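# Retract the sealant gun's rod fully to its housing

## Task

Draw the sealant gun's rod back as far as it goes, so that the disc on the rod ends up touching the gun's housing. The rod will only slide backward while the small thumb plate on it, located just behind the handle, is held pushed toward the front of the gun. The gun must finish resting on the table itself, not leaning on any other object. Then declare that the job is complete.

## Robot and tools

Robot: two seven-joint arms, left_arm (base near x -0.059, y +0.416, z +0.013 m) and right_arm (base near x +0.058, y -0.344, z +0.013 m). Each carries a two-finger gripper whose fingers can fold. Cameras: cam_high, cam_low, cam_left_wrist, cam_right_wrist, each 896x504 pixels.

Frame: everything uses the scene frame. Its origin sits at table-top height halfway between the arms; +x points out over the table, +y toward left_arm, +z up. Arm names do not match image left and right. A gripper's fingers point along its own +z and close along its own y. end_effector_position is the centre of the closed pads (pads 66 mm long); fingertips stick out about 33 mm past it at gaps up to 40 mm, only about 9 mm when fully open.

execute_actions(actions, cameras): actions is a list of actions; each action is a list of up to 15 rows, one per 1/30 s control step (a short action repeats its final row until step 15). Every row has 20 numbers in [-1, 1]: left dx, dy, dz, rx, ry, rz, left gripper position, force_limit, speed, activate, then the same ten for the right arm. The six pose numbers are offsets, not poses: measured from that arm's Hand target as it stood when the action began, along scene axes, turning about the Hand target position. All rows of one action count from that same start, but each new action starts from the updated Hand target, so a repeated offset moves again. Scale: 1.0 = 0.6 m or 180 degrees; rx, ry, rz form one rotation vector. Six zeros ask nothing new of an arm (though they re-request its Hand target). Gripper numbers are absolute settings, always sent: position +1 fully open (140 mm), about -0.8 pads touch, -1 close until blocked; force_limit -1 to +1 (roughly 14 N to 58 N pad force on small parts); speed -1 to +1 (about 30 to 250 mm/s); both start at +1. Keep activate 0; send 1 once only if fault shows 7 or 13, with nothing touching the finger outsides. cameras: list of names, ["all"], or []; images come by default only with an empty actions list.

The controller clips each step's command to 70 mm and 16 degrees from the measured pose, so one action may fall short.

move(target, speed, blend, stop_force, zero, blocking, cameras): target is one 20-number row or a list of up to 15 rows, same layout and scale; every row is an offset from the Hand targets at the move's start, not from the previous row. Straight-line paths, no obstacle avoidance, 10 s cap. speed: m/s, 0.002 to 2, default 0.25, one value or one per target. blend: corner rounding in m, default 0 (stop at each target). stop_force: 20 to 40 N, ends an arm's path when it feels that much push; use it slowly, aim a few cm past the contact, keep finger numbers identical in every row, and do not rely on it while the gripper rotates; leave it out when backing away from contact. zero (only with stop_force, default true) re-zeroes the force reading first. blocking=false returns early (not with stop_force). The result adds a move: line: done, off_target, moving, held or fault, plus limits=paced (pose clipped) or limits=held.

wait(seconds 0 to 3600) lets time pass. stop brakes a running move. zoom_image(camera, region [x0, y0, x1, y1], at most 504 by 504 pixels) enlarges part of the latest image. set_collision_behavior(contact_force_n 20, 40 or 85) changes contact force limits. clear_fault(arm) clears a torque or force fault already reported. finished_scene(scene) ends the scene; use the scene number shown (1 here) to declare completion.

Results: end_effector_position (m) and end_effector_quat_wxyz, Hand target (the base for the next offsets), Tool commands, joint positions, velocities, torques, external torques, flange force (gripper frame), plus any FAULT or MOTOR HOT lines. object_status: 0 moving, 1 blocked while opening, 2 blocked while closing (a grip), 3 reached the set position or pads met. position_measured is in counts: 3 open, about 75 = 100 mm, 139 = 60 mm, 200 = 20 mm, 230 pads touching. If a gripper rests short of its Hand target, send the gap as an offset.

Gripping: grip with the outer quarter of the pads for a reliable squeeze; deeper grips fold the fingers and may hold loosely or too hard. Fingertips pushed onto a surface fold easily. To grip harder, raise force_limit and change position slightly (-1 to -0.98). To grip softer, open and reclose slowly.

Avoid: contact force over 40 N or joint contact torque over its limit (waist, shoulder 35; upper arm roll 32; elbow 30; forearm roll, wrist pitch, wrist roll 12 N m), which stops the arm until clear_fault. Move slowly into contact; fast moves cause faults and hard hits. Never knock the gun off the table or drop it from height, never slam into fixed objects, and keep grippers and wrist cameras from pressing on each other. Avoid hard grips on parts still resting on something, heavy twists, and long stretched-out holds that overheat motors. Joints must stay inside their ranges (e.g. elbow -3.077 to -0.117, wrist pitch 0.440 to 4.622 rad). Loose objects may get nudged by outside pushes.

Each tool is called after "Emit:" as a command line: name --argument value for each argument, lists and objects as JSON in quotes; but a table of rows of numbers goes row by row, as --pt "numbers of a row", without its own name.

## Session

Emit:
execute_actions --actions '[]'

Emit:
zoom_image --camera "cam_high" --region '[300, 60, 800, 380]'

Scene clock: 0.00 s.
left_arm: end_effector_position=(+0.2538, +0.0917, +0.2598) position_measured=3 object_status=3 fault=0 end_effector_quat_wxyz=(-0.437, +0.634, -0.625, +0.127) | right_arm: end_effector_position=(+0.6261, -0.3119, +0.3661) position_measured=3 object_status=3 fault=0 end_effector_quat_wxyz=(+0.062, +0.765, +0.615, -0.180)
Joint positions: left_arm=[-1.132 -0.154 -0.213 -2.405 0.892 1.785 -1.77] | right_arm=[0.152 0.3 0.108 -1.328 -0.304 1.355 -2.713]
Joint velocities: within noise
Joint torques (N m): no reading
External joint torques (N m): no reading
Flange force (N): no reading
Hand target: left_arm +0.2538, +0.0917, +0.2598; -0.437, +0.634, -0.625, +0.127 | right_arm +0.6261, -0.3119, +0.3661; +0.062, +0.765, +0.615, -0.180
Tool commands: left_gripper/position=+1.0 left_gripper/force_limit=+1.0 left_gripper/speed=+1.0 left_gripper/activate=+0.0 right_gripper/position=+1.0 right_gripper/force_limit=+1.0 right_gripper/speed=+1.0 right_gripper/activate=+0.0

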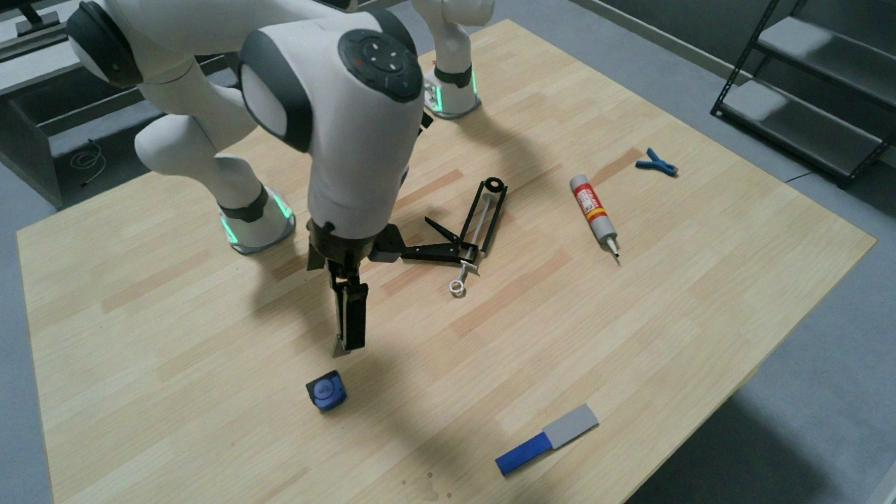

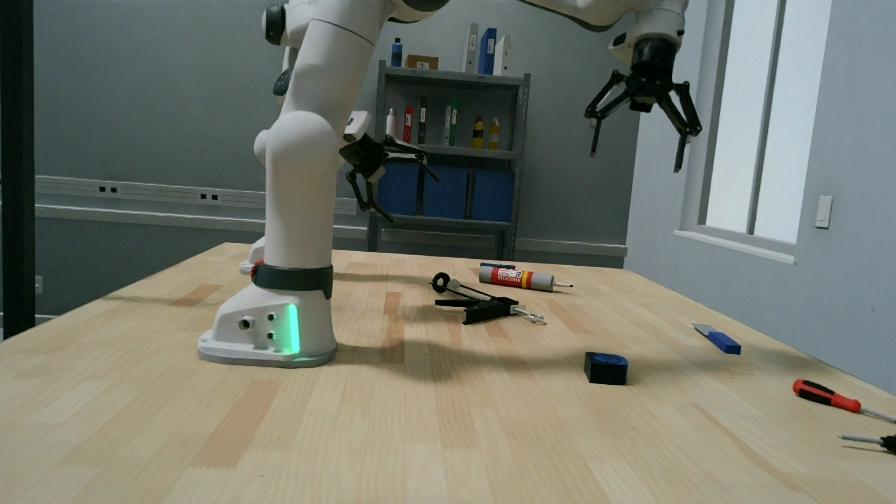

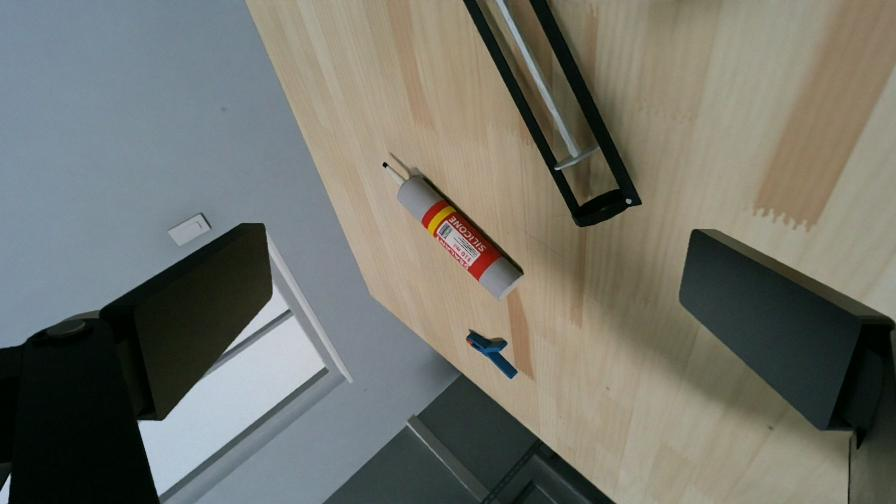

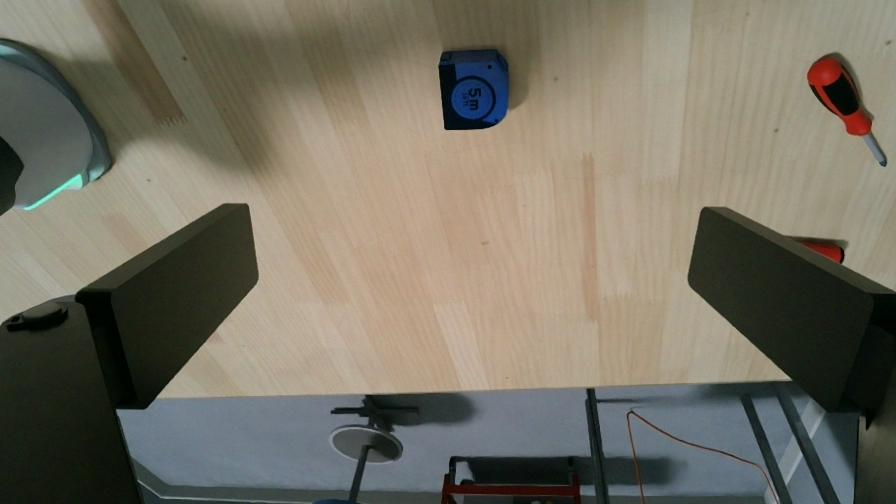

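Scaled by 1.008 from the camera's image (finer frame: 1280x720).

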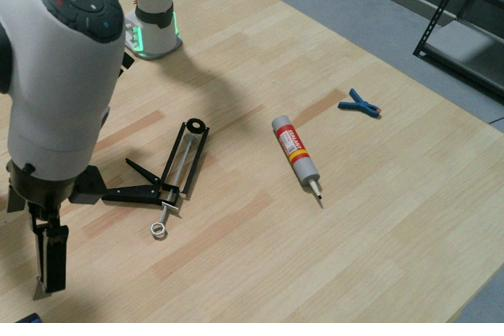

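Emit:
move --target '[0.3048,-0.0695,-0.0663,0.0069,0.3147,-0.3122,0.175,-0.5,0,0,-0.0785,0.2898,-0.3435,-0.0649,0.0925,-0.7466,-0.08,-0.5,0,0]' --speed 0.5 --cameras '["all"]'

Emit:
zoom_image --camera "cam_left_wrist" --region '[220, 60, 720, 360]'

Scene clock: 13.37 s.
left_arm: end_effector_position=(+0.4374, +0.0495, +0.2208) position_measured=107 object_status=3 fault=0 end_effector_quat_wxyz=(+0.002, -0.260, +0.966, -0.001) | right_arm: end_effector_position=(+0.5780, -0.1387, +0.1594) position_measured=139 object_status=3 fault=0 end_effector_quat_wxyz=(-0.149, +0.828, -0.473, -0.261)
Joint positions: left_arm=[-0.989 0.228 0.38 -1.821 -0.093 2.036 0.471] | right_arm=[0.559 0.36 -0.484 -1.885 0.721 1.801 -0.796]
Joint velocities: left_arm=[0.001 0 0 0.001 -0.001 0 0.006] | right_arm=[0 0 0.001 0 -0.001 0.001 0.006]
Joint torques (N m): left_arm=[0.17 -35.32 2.09 24.77 0.39 2.23 0.23] | right_arm=[-0.16 -39.8 -4.95 22.59 1.73 1.32 0.19]
External joint torques (N m): left_arm=[0.3 1.7 -0.72 0.62 -0.28 -0.29 0.23] | right_arm=[-0.15 -0.59 -0.21 0.2 0.41 0.23 0.21]
Flange force (N): left_arm=[-4.1 -8.3 0.1] | right_arm=[-1.0 0.6 0.0]
Hand target: left_arm +0.4367, +0.0500, +0.2200; +0.000, -0.258, +0.966, +0.000 | right_arm +0.5790, -0.1380, +0.1600; -0.150, +0.825, -0.478, -0.261
Off the commanded pose: left_arm 0.001 m, 0 deg | right_arm 0.001 m, 1 deg.
move: done; limits=paced

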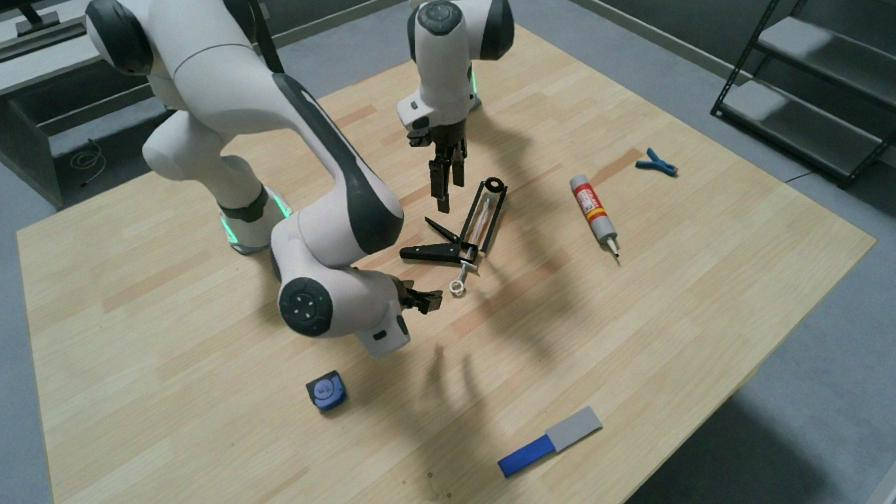

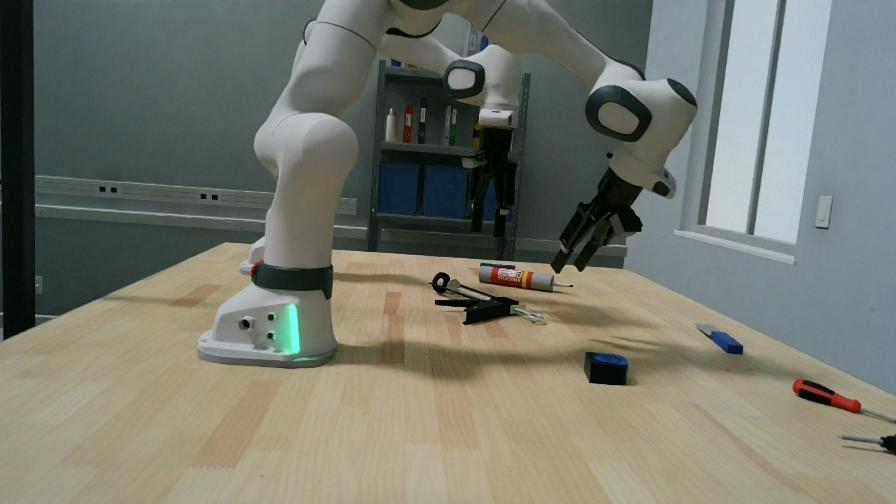

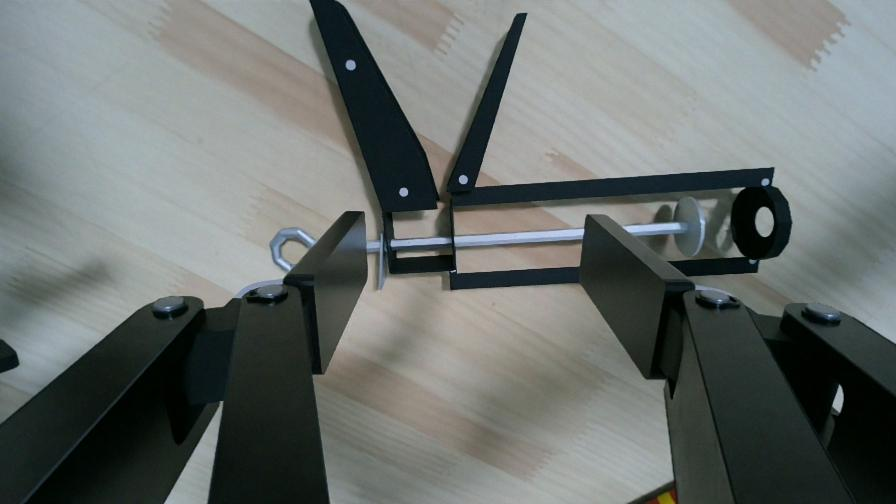

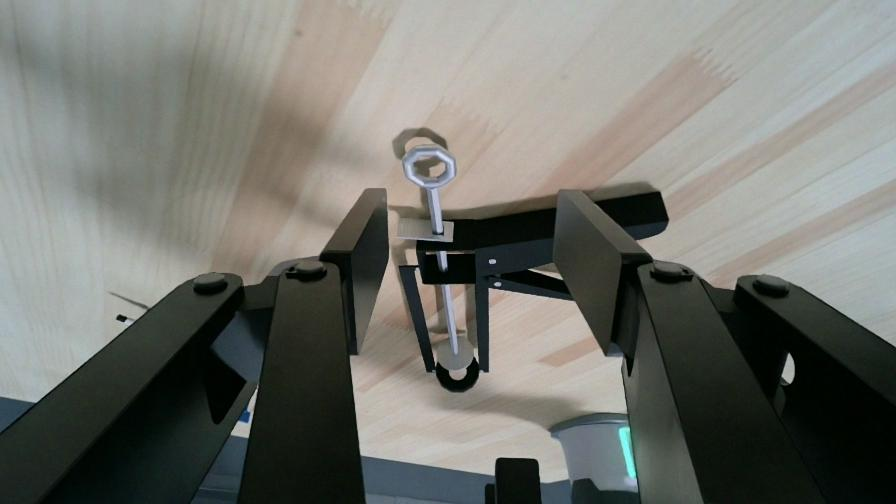

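Scaled by 1.008 from the camera's image (finer frame: 1280x720).

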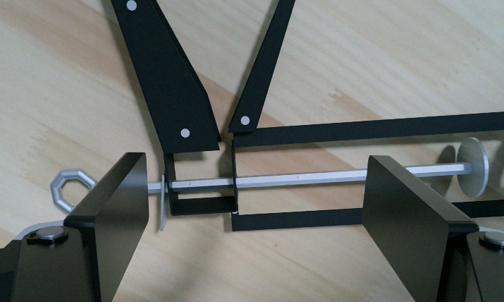

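Emit:
zoom_image --camera "cam_right_wrist" --region '[370, 110, 510, 270]'

Emit:
zoom_image --camera "cam_left_wrist" --region '[330, 170, 510, 310]'

Scaled by 3.150 from the camera's image (finer frame: 1280x720).

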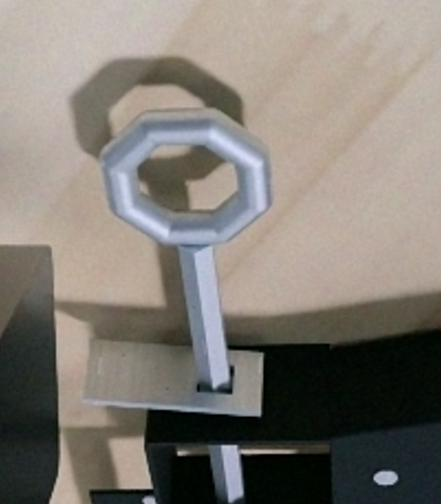

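Scaled by 2.800 from the camera's image (finer frame: 1280x720).

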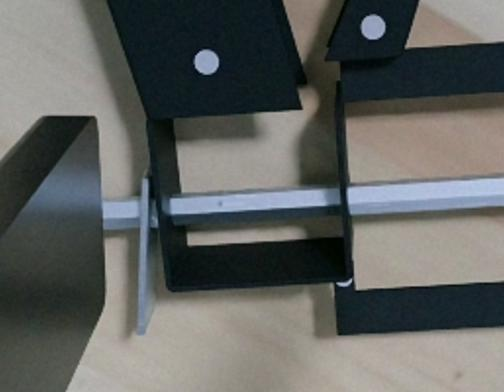

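Emit:
move --target '[0.1135,-0.056,-0.2013,0,0,0.0222,-0.443,-0.5,0,0,-0.0578,0.1652,-0.149,0,0,0.0233,-0.08,-0.5,0,0]' --speed 0.2 --cameras '["cam_left_wrist","cam_right_wrist"]'

Emit:
zoom_image --camera "cam_left_wrist" --region '[340, 150, 600, 350]'

Emit:
zoom_image --camera "cam_right_wrist" --region '[360, 60, 580, 300]'

Scene clock: 21.47 s.
left_arm: end_effector_position=(+0.5034, +0.0171, +0.0989) position_measured=185 object_status=3 fault=0 end_effector_quat_wxyz=(-0.001, -0.293, +0.956, +0.002) | right_arm: end_effector_position=(+0.5423, -0.0397, +0.0702) position_measured=139 object_status=3 fault=0 end_effector_quat_wxyz=(-0.137, +0.841, -0.449, -0.268)
Joint positions: left_arm=[-0.901 0.597 0.34 -1.6 -0.225 2.154 0.49] | right_arm=[0.659 0.482 -0.37 -1.937 0.835 1.99 -0.816]
Joint velocities: left_arm=[within noise] | right_arm=[-0.001 0 0.001 -0.001 0 0.003 -0.004]
Joint torques (N m): left_arm=[0.16 -45.78 5.83 23.51 0.38 2.66 0.26] | right_arm=[-1.28 -42.59 -4.51 21.83 1.53 1.29 -0.26]
External joint torques (N m): left_arm=[0.28 1.53 -0.58 0.53 -0.24 0.16 0.26] | right_arm=[-1.17 -0.46 0.42 1.15 0.6 0.23 -0.24]
Flange force (N): left_arm=[-3.4 -7.1 2.4] | right_arm=[2.3 -3.5 -0.3]
Hand target: left_arm +0.5048, +0.0164, +0.0992; +0.000, -0.291, +0.957, +0.000 | right_arm +0.5443, -0.0389, +0.0706; -0.141, +0.842, -0.447, -0.266
Off the commanded pose: left_arm 0.002 m, 0 deg | right_arm 0.002 m, 1 deg.
move: done

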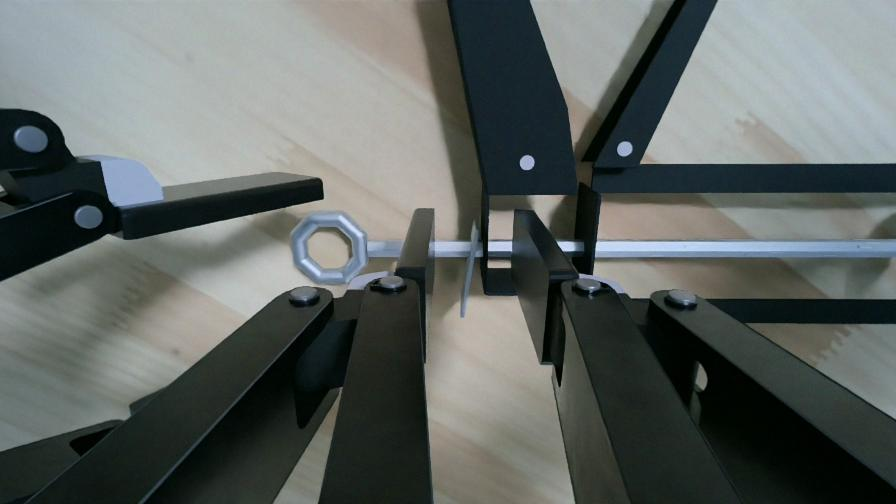

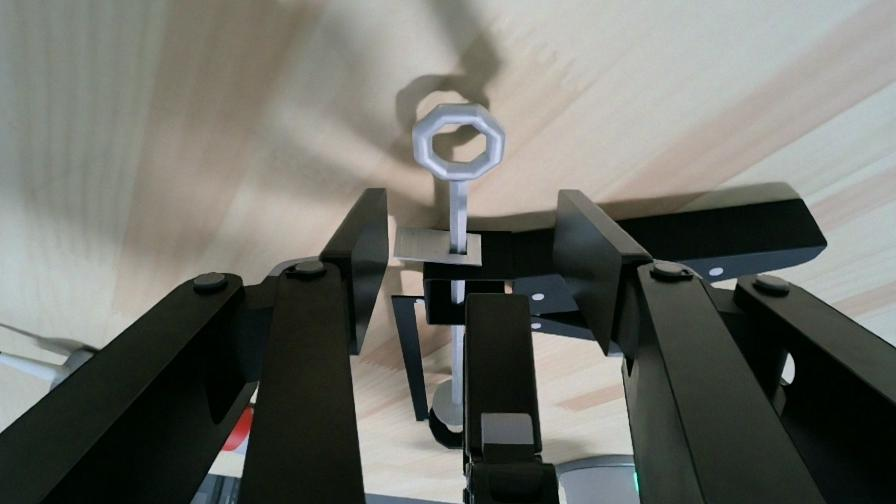

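Scaled by 1.938 from the camera's image (finer frame: 1280x720).

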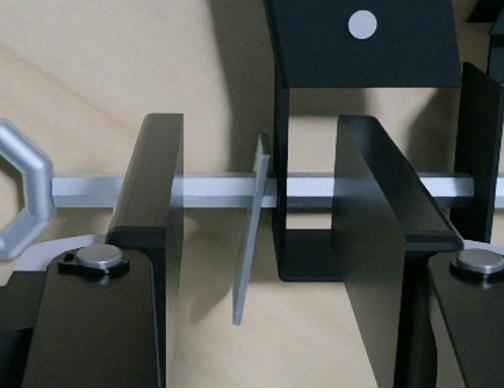

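Scaled by 2.100 from the camera's image (finer frame: 1280x720).

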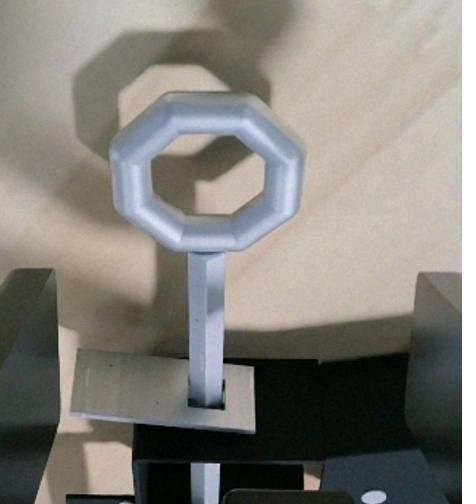

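Emit:
move --pt "0.0145 0.0157 0 0 0 0 -0.443 -0.5 0 0 0.0043 0.0047 0 0 0 0 -0.08 -0.5 0 0" --pt "0.0145 0.0157 -0.0622 0 0 0 -0.443 -0.5 0 0 0.0043 0.0047 -0.0745 0 0 0 -0.08 -0.5 0 0" --speed '[0.1,0.08]' --cameras '["cam_left_wrist","cam_right_wrist"]'

Emit:
zoom_image --camera "cam_left_wrist" --region '[280, 130, 600, 370]'

Emit:
zoom_image --camera "cam_right_wrist" --region '[340, 60, 600, 320]'

Scene clock: 28.93 s.
left_arm: end_effector_position=(+0.5126, +0.0258, +0.0627) position_measured=185 object_status=3 fault=0 end_effector_quat_wxyz=(-0.001, -0.293, +0.956, +0.001) | right_arm: end_effector_position=(+0.5450, -0.0368, +0.0255) position_measured=139 object_status=3 fault=0 end_effector_quat_wxyz=(-0.137, +0.841, -0.450, -0.268)
Joint positions: left_arm=[-0.866 0.652 0.317 -1.606 -0.24 2.217 0.516] | right_arm=[0.633 0.575 -0.332 -1.913 0.881 2.04 -0.865]
Joint velocities: left_arm=[within noise] | right_arm=[0 0 0 -0.001 -0.001 0.002 -0.008]
Joint torques (N m): left_arm=[0.07 -46.11 5.64 22.31 0.46 2.68 0.2] | right_arm=[-1.21 -44.53 -4.57 20.89 1.35 1.19 -0.26]
External joint torques (N m): left_arm=[0.14 2.15 -0.91 -0.09 -0.13 0.18 0.2] | right_arm=[-1.19 -0.53 0.58 1.1 0.54 0.19 -0.25]
Flange force (N): left_arm=[-2.6 -5.5 4.0] | right_arm=[2.2 -3.0 0.0]
Hand target: left_arm +0.5135, +0.0258, +0.0619; +0.000, -0.291, +0.957, +0.000 | right_arm +0.5469, -0.0361, +0.0259; -0.141, +0.842, -0.447, -0.266
Off the commanded pose: left_arm 0.001 m, 0 deg | right_arm 0.002 m, 1 deg.
move: done

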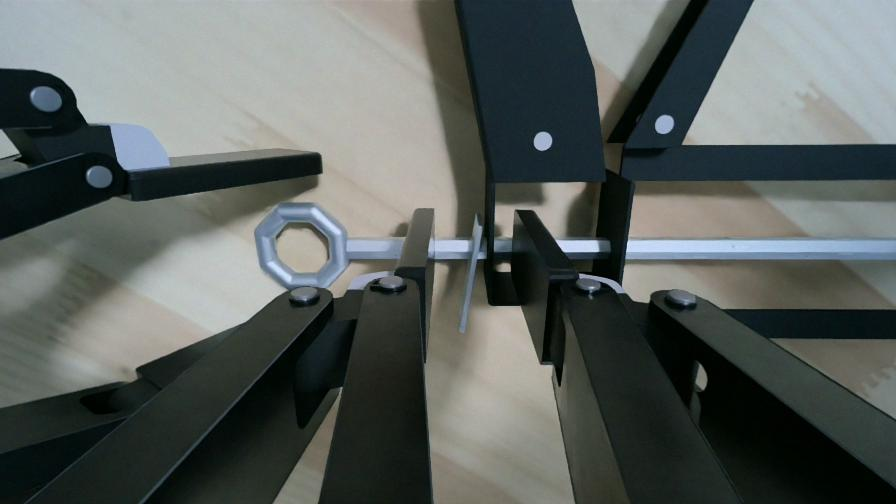

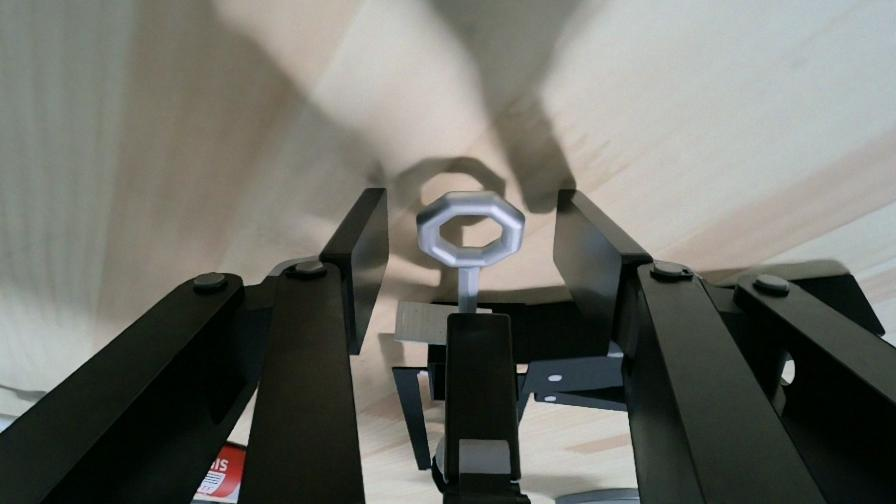

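Scaled by 1.575 from the camera's image (finer frame: 1280x720).

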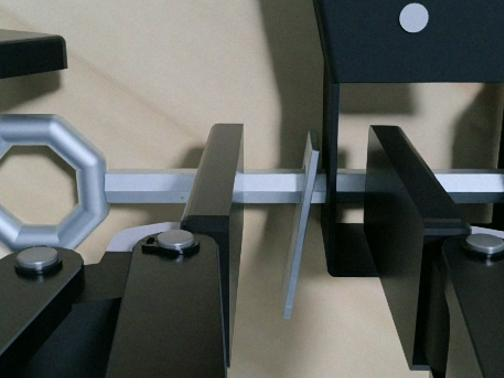

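Scaled by 1.938 from the camera's image (finer frame: 1280x720).

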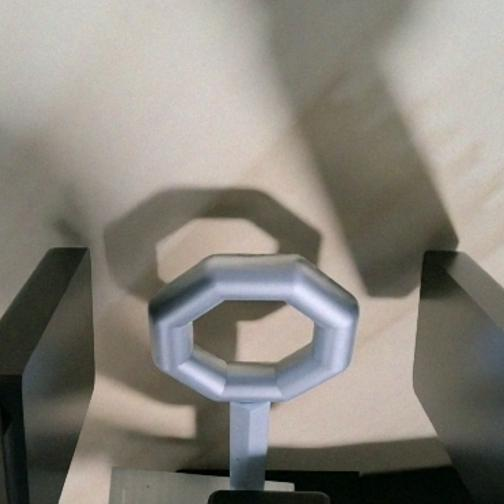

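Emit:
move --pt "0 0 0 0 0 0 -1 -0.05 -1 0 0 0 0 0 0 0 -0.08 -0.5 0 0" --pt "0 0 0 0 0 0 -1 -0.05 -1 0 0 0 0 0 0 0 -1 0 -1 0" --speed 0.1 --cameras '["cam_left_wrist","cam_right_wrist"]'

Emit:
zoom_image --camera "cam_left_wrist" --region '[280, 130, 600, 370]'

Scene clock: 32.43 s.
left_arm: end_effector_position=(+0.5130, +0.0262, +0.0627) position_measured=219 object_status=2 fault=0 end_effector_quat_wxyz=(-0.001, -0.293, +0.956, +0.000) | right_arm: end_effector_position=(+0.5454, -0.0366, +0.0257) position_measured=177 object_status=0 fault=0 end_effector_quat_wxyz=(-0.138, +0.841, -0.449, -0.268)
Joint positions: left_arm=[-0.864 0.652 0.317 -1.606 -0.24 2.218 0.517] | right_arm=[0.631 0.575 -0.33 -1.913 0.881 2.041 -0.867]
Joint torques (N m): left_arm=[-0.27 -46.02 5.35 22.23 0.56 2.86 0.18] | right_arm=[-1.14 -44.1 -4.43 20.76 1.28 1.68 -0.23]
External joint torques (N m): left_arm=[-0.09 2.27 -1.13 -0.25 -0.03 0.35 0.18] | right_arm=[-1.18 0.08 0.64 0.84 0.46 0.67 -0.21]
Flange force (N): left_arm=[-1.9 -4.7 4.5] | right_arm=[2.7 -2.9 1.5]
Hand target: left_arm +0.5135, +0.0258, +0.0619; +0.000, -0.291, +0.957, +0.000 | right_arm +0.5469, -0.0361, +0.0259; -0.140, +0.842, -0.447, -0.266
Off the commanded pose: left_arm 0.001 m, 0 deg | right_arm 0.002 m, 0 deg.
move: done

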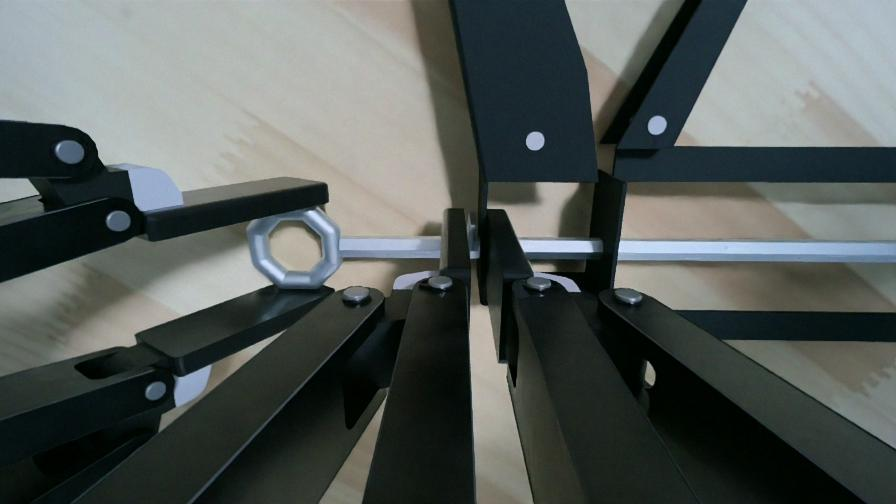

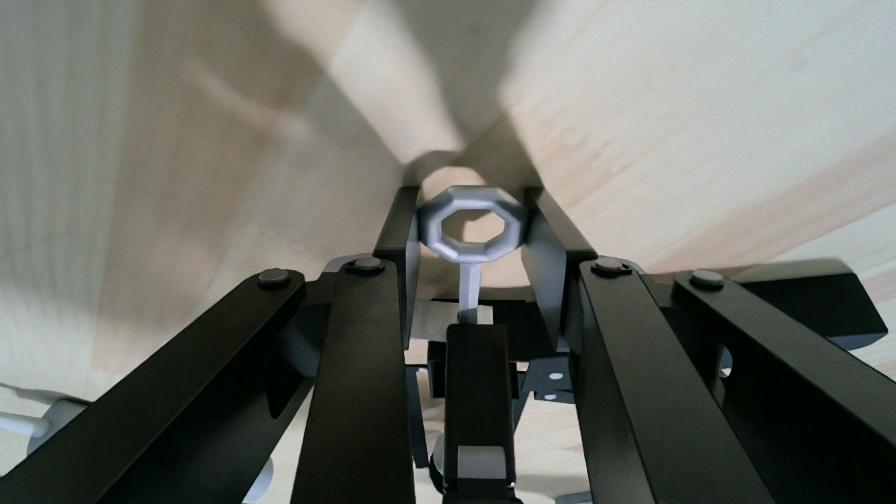

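Scaled by 1.575 from the camera's image (finer frame: 1280x720).

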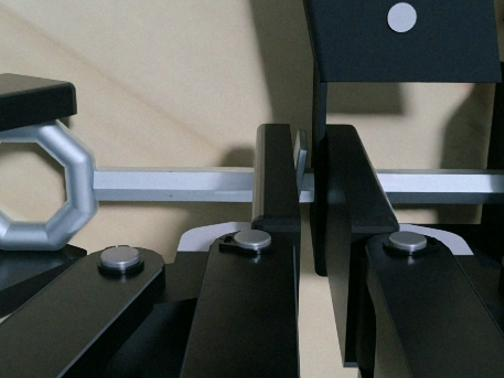

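Emit:
move --target '[0,0,0,0,0,0,-0.98,0.1,-1,0,0,0,0,0,0,0,-1,0,-1,0]' --speed 0.1 --cameras '["cam_left_wrist"]'

Emit:
zoom_image --camera "cam_left_wrist" --region '[420, 180, 560, 320]'

Scene clock: 34.57 s.
left_arm: end_effector_position=(+0.5130, +0.0269, +0.0628) position_measured=225 object_status=2 fault=0 end_effector_quat_wxyz=(-0.001, -0.293, +0.956, +0.001) | right_arm: end_effector_position=(+0.5458, -0.0370, +0.0257) position_measured=177 object_status=2 fault=0 end_effector_quat_wxyz=(-0.138, +0.841, -0.449, -0.267)
Joint positions: left_arm=[-0.864 0.651 0.317 -1.606 -0.24 2.216 0.517] | right_arm=[0.63 0.575 -0.33 -1.913 0.881 2.041 -0.867]
Joint torques (N m): left_arm=[-0.69 -45.73 5.16 22.26 0.66 2.88 0.3] | right_arm=[-0.83 -44.14 -4.23 20.65 0.94 1.32 -0.19]
External joint torques (N m): left_arm=[-0.64 2.7 -1.45 -0.26 0.07 0.37 0.3] | right_arm=[-0.98 0.04 0.74 0.75 0.12 0.33 -0.18]
Flange force (N): left_arm=[-1.6 -5.6 5.1] | right_arm=[2.3 -2.9 0.7]
Hand target: left_arm +0.5135, +0.0258, +0.0619; +0.000, -0.291, +0.957, +0.000 | right_arm +0.5469, -0.0361, +0.0259; -0.140, +0.842, -0.447, -0.266
Off the commanded pose: left_arm 0.002 m, 0 deg | right_arm 0.001 m, 0 deg.
move: done

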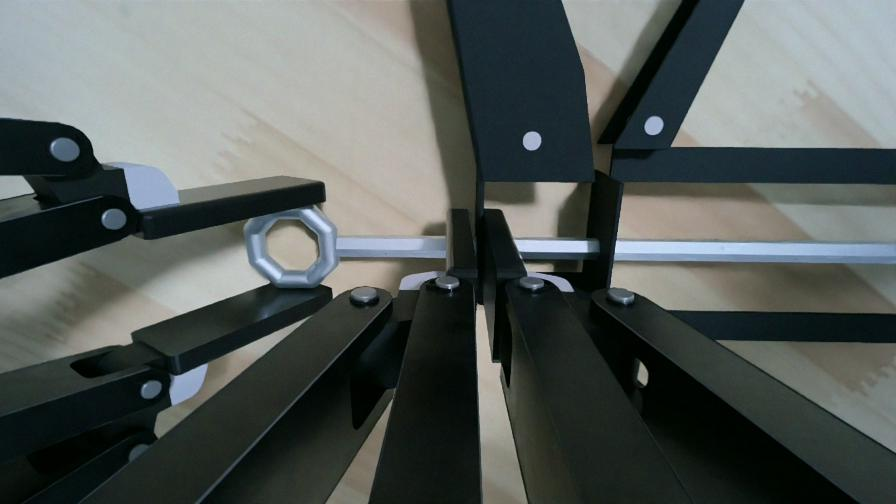

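Scaled by 3.600 from the camera's image (finer frame: 1280x720).

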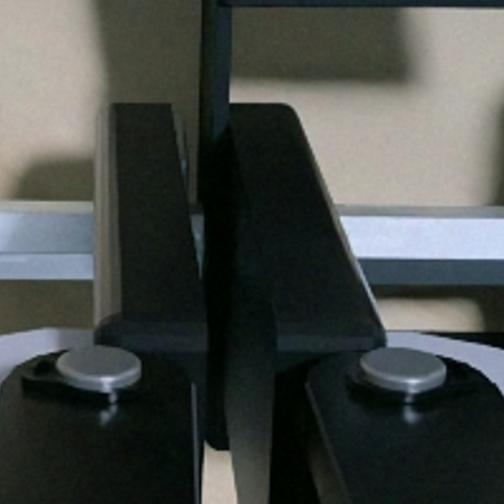

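Emit:
move --target '[0,0,0,0,0,0,-0.98,0.1,-1,0,0.1779,-0.2659,-0.0033,0,0,0,-1,0,-1,0]' --speed 0.08 --stop_force 20 --cameras '["cam_left_wrist","cam_right_wrist","cam_high"]'

Emit:
zoom_image --camera "cam_left_wrist" --region '[420, 120, 720, 340]'

Scene clock: 40.27 s.
left_arm: end_effector_position=(+0.5182, +0.0208, +0.0674) position_measured=225 object_status=2 fault=0 end_effector_quat_wxyz=(+0.005, -0.292, +0.956, -0.008) | right_arm: end_effector_position=(+0.6481, -0.1833, +0.0250) position_measured=177 object_status=2 fault=0 end_effector_quat_wxyz=(-0.142, +0.840, -0.446, -0.276)
Joint positions: left_arm=[-0.863 0.649 0.314 -1.601 -0.24 2.232 0.517] | right_arm=[0.36 0.814 -0.401 -1.514 0.806 1.753 -0.972]
Joint torques (N m): left_arm=[0.25 -44.18 5.79 19.1 1.18 0.83 0.19] | right_arm=[-4.79 -50.83 -13.56 22.93 -0.72 2.42 -0.46]
External joint torques (N m): left_arm=[0.38 4.14 -0.65 -3.44 0.59 -1.72 0.19] | right_arm=[-4.75 -0.12 -5.94 2.02 -1.96 1.57 -0.44]
Flange force (N): left_arm=[-0.2 1.5 4.2] | right_arm=[10.5 -4.0 -7.7]
Hand target: left_arm +0.5135, +0.0258, +0.0619; +0.000, -0.291, +0.957, +0.000 | right_arm +0.6536, -0.1956, +0.0240; -0.140, +0.842, -0.447, -0.266
Off the commanded pose: left_arm 0.009 m, 1 deg | right_arm 0.014 m, 1 deg.
move: off_target (right_arm)
Images, in order (width x height): cam_high 896x504, cam_left_wrist 896x504, cam_right_wrist 896x504.

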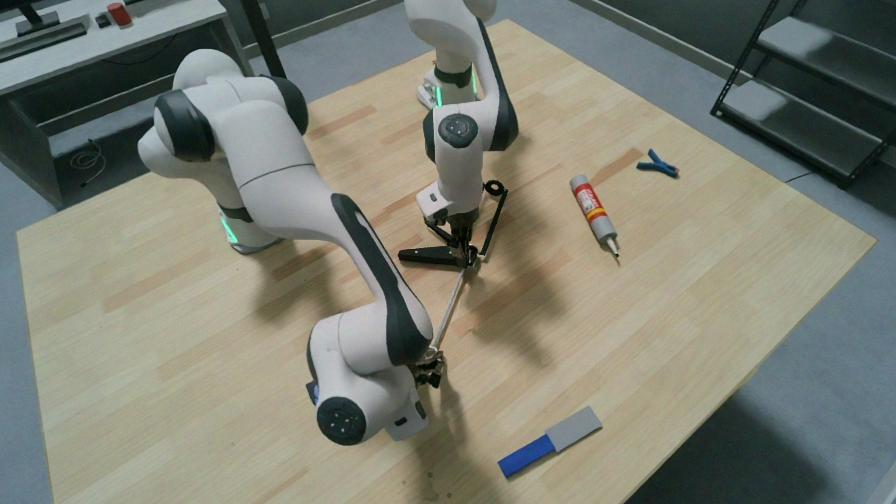

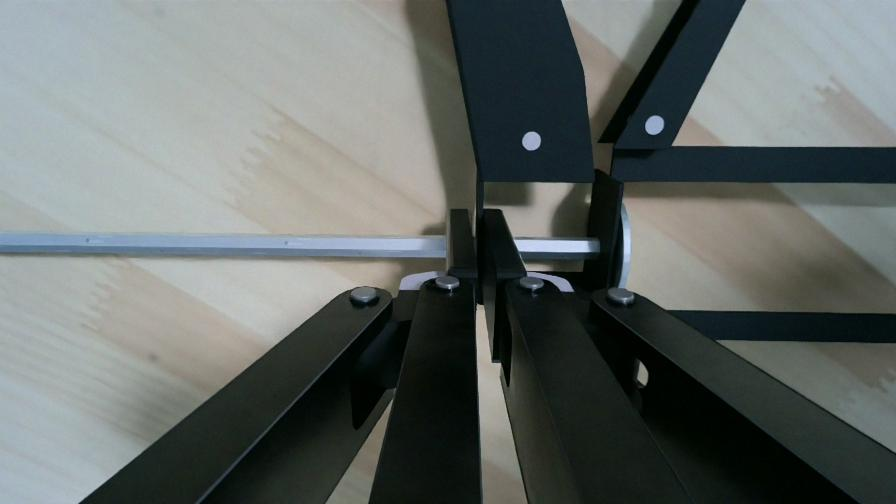

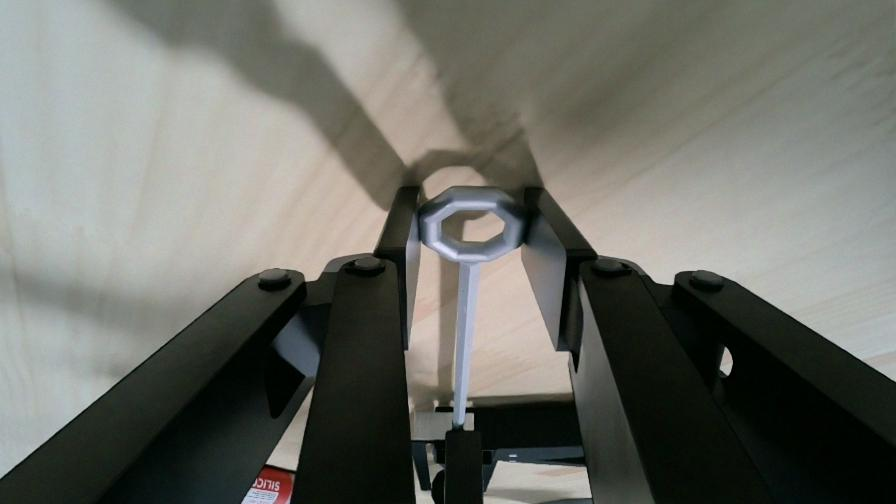

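Scaled by 1.680 from the camera's image (finer frame: 1280x720).

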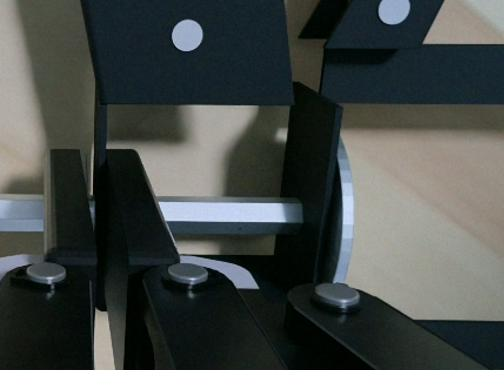

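Emit:
zoom_image --camera "cam_left_wrist" --region '[570, 160, 660, 300]'

Scaled by 3.600 from the camera's image (finer frame: 1280x720).

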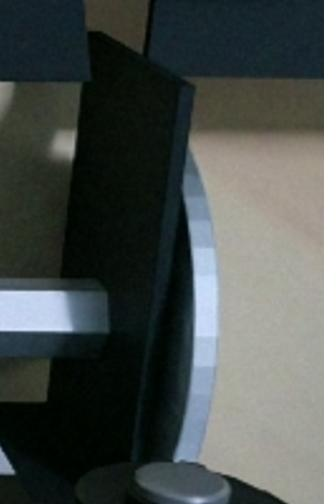

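Emit:
move --target '[0,0,0,0,0,0,-0.98,0.1,-1,0,0.0056,-0.0083,0,0,0,0,-1,0,-1,0]' --speed 0.05 --cameras '["cam_left_wrist"]'

Emit:
zoom_image --camera "cam_left_wrist" --region '[570, 160, 660, 300]'

Scene clock: 43.27 s.
left_arm: end_effector_position=(+0.5181, +0.0184, +0.0675) position_measured=225 object_status=2 fault=0 end_effector_quat_wxyz=(+0.006, -0.291, +0.957, -0.010) | right_arm: end_effector_position=(+0.6495, -0.1861, +0.0250) position_measured=177 object_status=2 fault=0 end_effector_quat_wxyz=(-0.141, +0.840, -0.444, -0.278)
Joint positions: left_arm=[-0.863 0.649 0.311 -1.601 -0.241 2.236 0.516] | right_arm=[0.354 0.825 -0.404 -1.497 0.806 1.739 -0.974]
Joint velocities: left_arm=[within noise] | right_arm=[0 0.002 -0.001 0.002 0.001 -0.004 -0.002]
Joint torques (N m): left_arm=[0.92 -45.22 7.11 19.08 1.62 0.26 0.23] | right_arm=[-5.89 -51.17 -13.97 23.29 -0.73 2.91 -0.47]
External joint torques (N m): left_arm=[0.84 3.35 0.53 -3.55 1.02 -2.32 0.23] | right_arm=[-5.81 0.07 -6.17 2.23 -2 2.06 -0.45]
Flange force (N): left_arm=[-0.2 3.4 1.4] | right_arm=[12.9 -5.2 -8.1]
Hand target: left_arm +0.5135, +0.0258, +0.0619; +0.000, -0.291, +0.957, +0.000 | right_arm +0.6570, -0.2006, +0.0240; -0.140, +0.842, -0.447, -0.266
Off the commanded pose: left_arm 0.010 m, 1 deg | right_arm 0.016 m, 1 deg.
move: off_target (right_arm)

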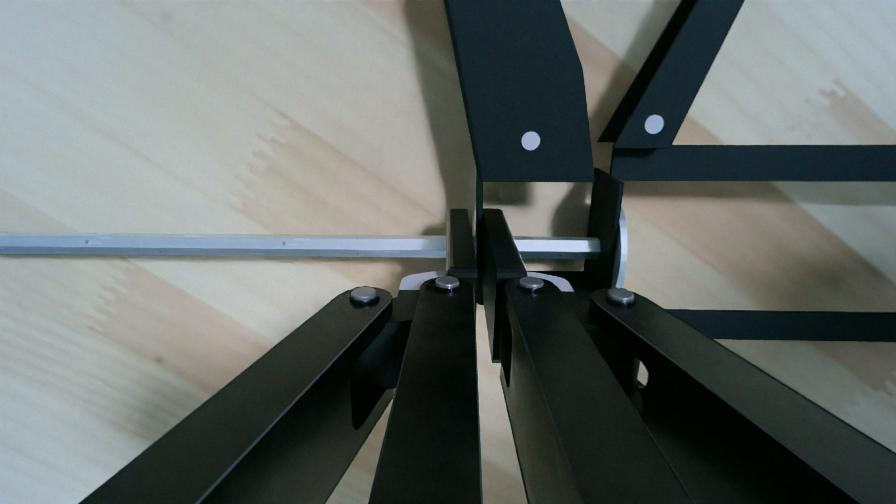

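Scaled by 3.600 from the camera's image (finer frame: 1280x720).

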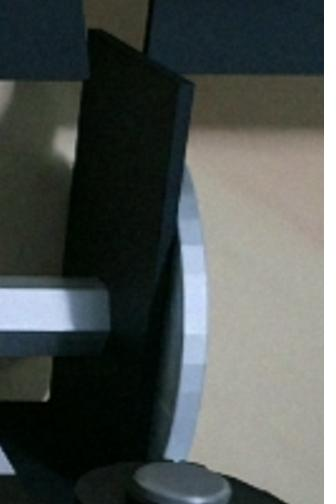

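Emit:
move --target '[0,0,0,0,0,0,-0.98,0.1,-1,0,0.0074,-0.0111,0,0,0,0,-1,0,-1,0]' --speed 0.05 --cameras '["cam_left_wrist"]'

Emit:
zoom_image --camera "cam_left_wrist" --region '[570, 160, 660, 300]'

Scene clock: 49.23 s.
left_arm: end_effector_position=(+0.5181, +0.0149, +0.0677) position_measured=225 object_status=2 fault=0 end_effector_quat_wxyz=(+0.007, -0.291, +0.957, -0.013) | right_arm: end_effector_position=(+0.6509, -0.1892, +0.0253) position_measured=177 object_status=2 fault=0 end_effector_quat_wxyz=(-0.140, +0.840, -0.441, -0.282)
Joint positions: left_arm=[-0.863 0.65 0.307 -1.6 -0.242 2.242 0.514] | right_arm=[0.347 0.84 -0.409 -1.472 0.807 1.717 -0.978]
Joint velocities: left_arm=[within noise] | right_arm=[-0.001 0.001 -0.002 0.001 0 -0.003 -0.001]
Joint torques (N m): left_arm=[2.01 -45.77 8.04 18.61 2.2 -0.52 0.29] | right_arm=[-7.48 -51.54 -15.74 23.59 -0.64 3.78 -0.39]
External joint torques (N m): left_arm=[2.28 2.65 1.82 -3.97 1.62 -3.09 0.3] | right_arm=[-7.54 -0.52 -8.03 2.84 -1.9 3 -0.38]
Flange force (N): left_arm=[-1.5 5.9 -1.3] | right_arm=[15.0 -5.3 -9.9]
Hand target: left_arm +0.5135, +0.0258, +0.0619; +0.000, -0.291, +0.957, +0.000 | right_arm +0.6614, -0.2073, +0.0240; -0.140, +0.842, -0.447, -0.266
Off the commanded pose: left_arm 0.013 m, 2 deg | right_arm 0.021 m, 2 deg.
move: off_target (right_arm)

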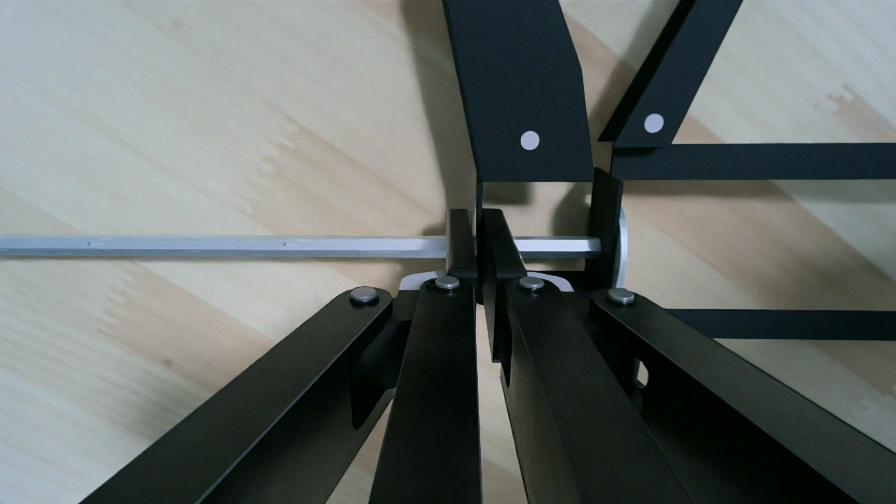

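Scaled by 3.600 from the camera's image (finer frame: 1280x720).

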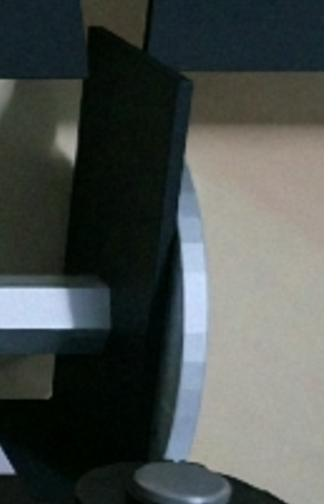

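Emit:
move --pt "0 0 0 0 0 0 -0.98 0.1 -1 0 -0.0115 0.0263 0 0 0 0 -1 0 -1 0" --pt "0 0 0 0 0 0 -0.98 0.1 -1 0 -0.0115 0.0263 0 0 0 0 -0.1 -0.3 -0.6 0" --speed 0.06 --cameras '["cam_left_wrist","cam_right_wrist"]'

Emit:
zoom_image --camera "cam_left_wrist" --region '[570, 160, 660, 300]'

Scene clock: 52.27 s.
left_arm: end_effector_position=(+0.5166, +0.0175, +0.0670) position_measured=225 object_status=2 fault=0 end_effector_quat_wxyz=(+0.005, -0.291, +0.957, -0.009) | right_arm: end_effector_position=(+0.6531, -0.1907, +0.0241) position_measured=141 object_status=0 fault=0 end_effector_quat_wxyz=(-0.139, +0.842, -0.447, -0.268)
Joint positions: left_arm=[-0.863 0.65 0.308 -1.601 -0.24 2.234 0.514] | right_arm=[0.368 0.821 -0.421 -1.505 0.808 1.755 -0.978]
Joint velocities: left_arm=[within noise] | right_arm=[-0.001 0 0 0.001 0 0.005 -0.001]
Joint torques (N m): left_arm=[1.34 -44.69 7.1 19 1.53 1.11 0.21] | right_arm=[-1.51 -51.34 -8.1 21.37 1.36 1.17 -0.01]
External joint torques (N m): left_arm=[1.43 3.94 0.7 -3.7 0.94 -1.47 0.22] | right_arm=[-1.55 -0.74 -0.05 0.58 0.14 0.27 0.01]
Flange force (N): left_arm=[-0.9 4.1 3.9] | right_arm=[2.0 -1.3 -1.8]
Hand target: left_arm +0.5135, +0.0258, +0.0619; +0.000, -0.291, +0.957, +0.000 | right_arm +0.6545, -0.1915, +0.0240; -0.140, +0.842, -0.447, -0.266
Off the commanded pose: left_arm 0.010 m, 1 deg | right_arm 0.002 m, 0 deg.
move: done; target 2's new numbers were sent with right_arm's hand 0.006 m and 1 deg from that target

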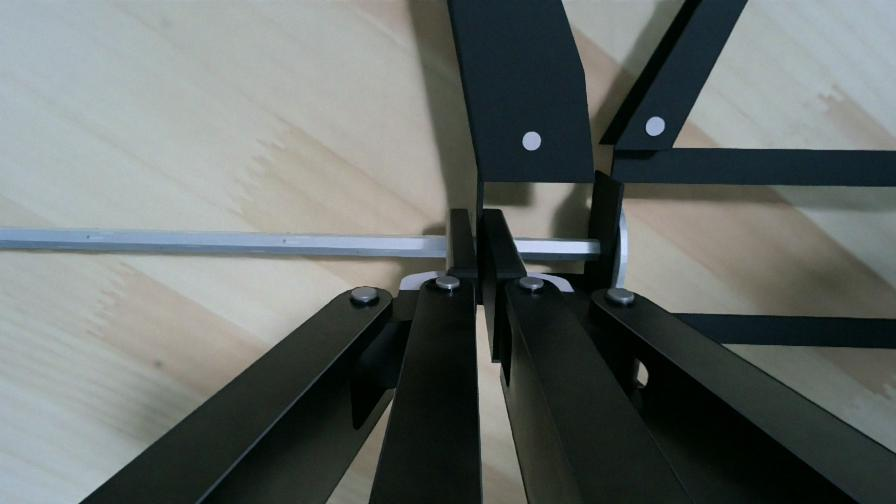

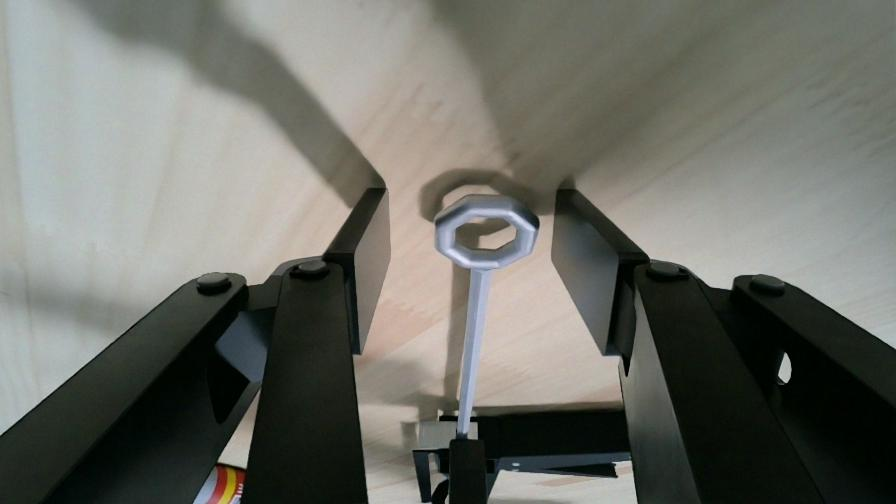

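Scaled by 3.600 from the camera's image (finer frame: 1280x720).

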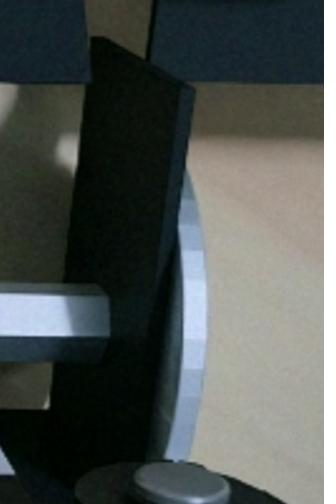

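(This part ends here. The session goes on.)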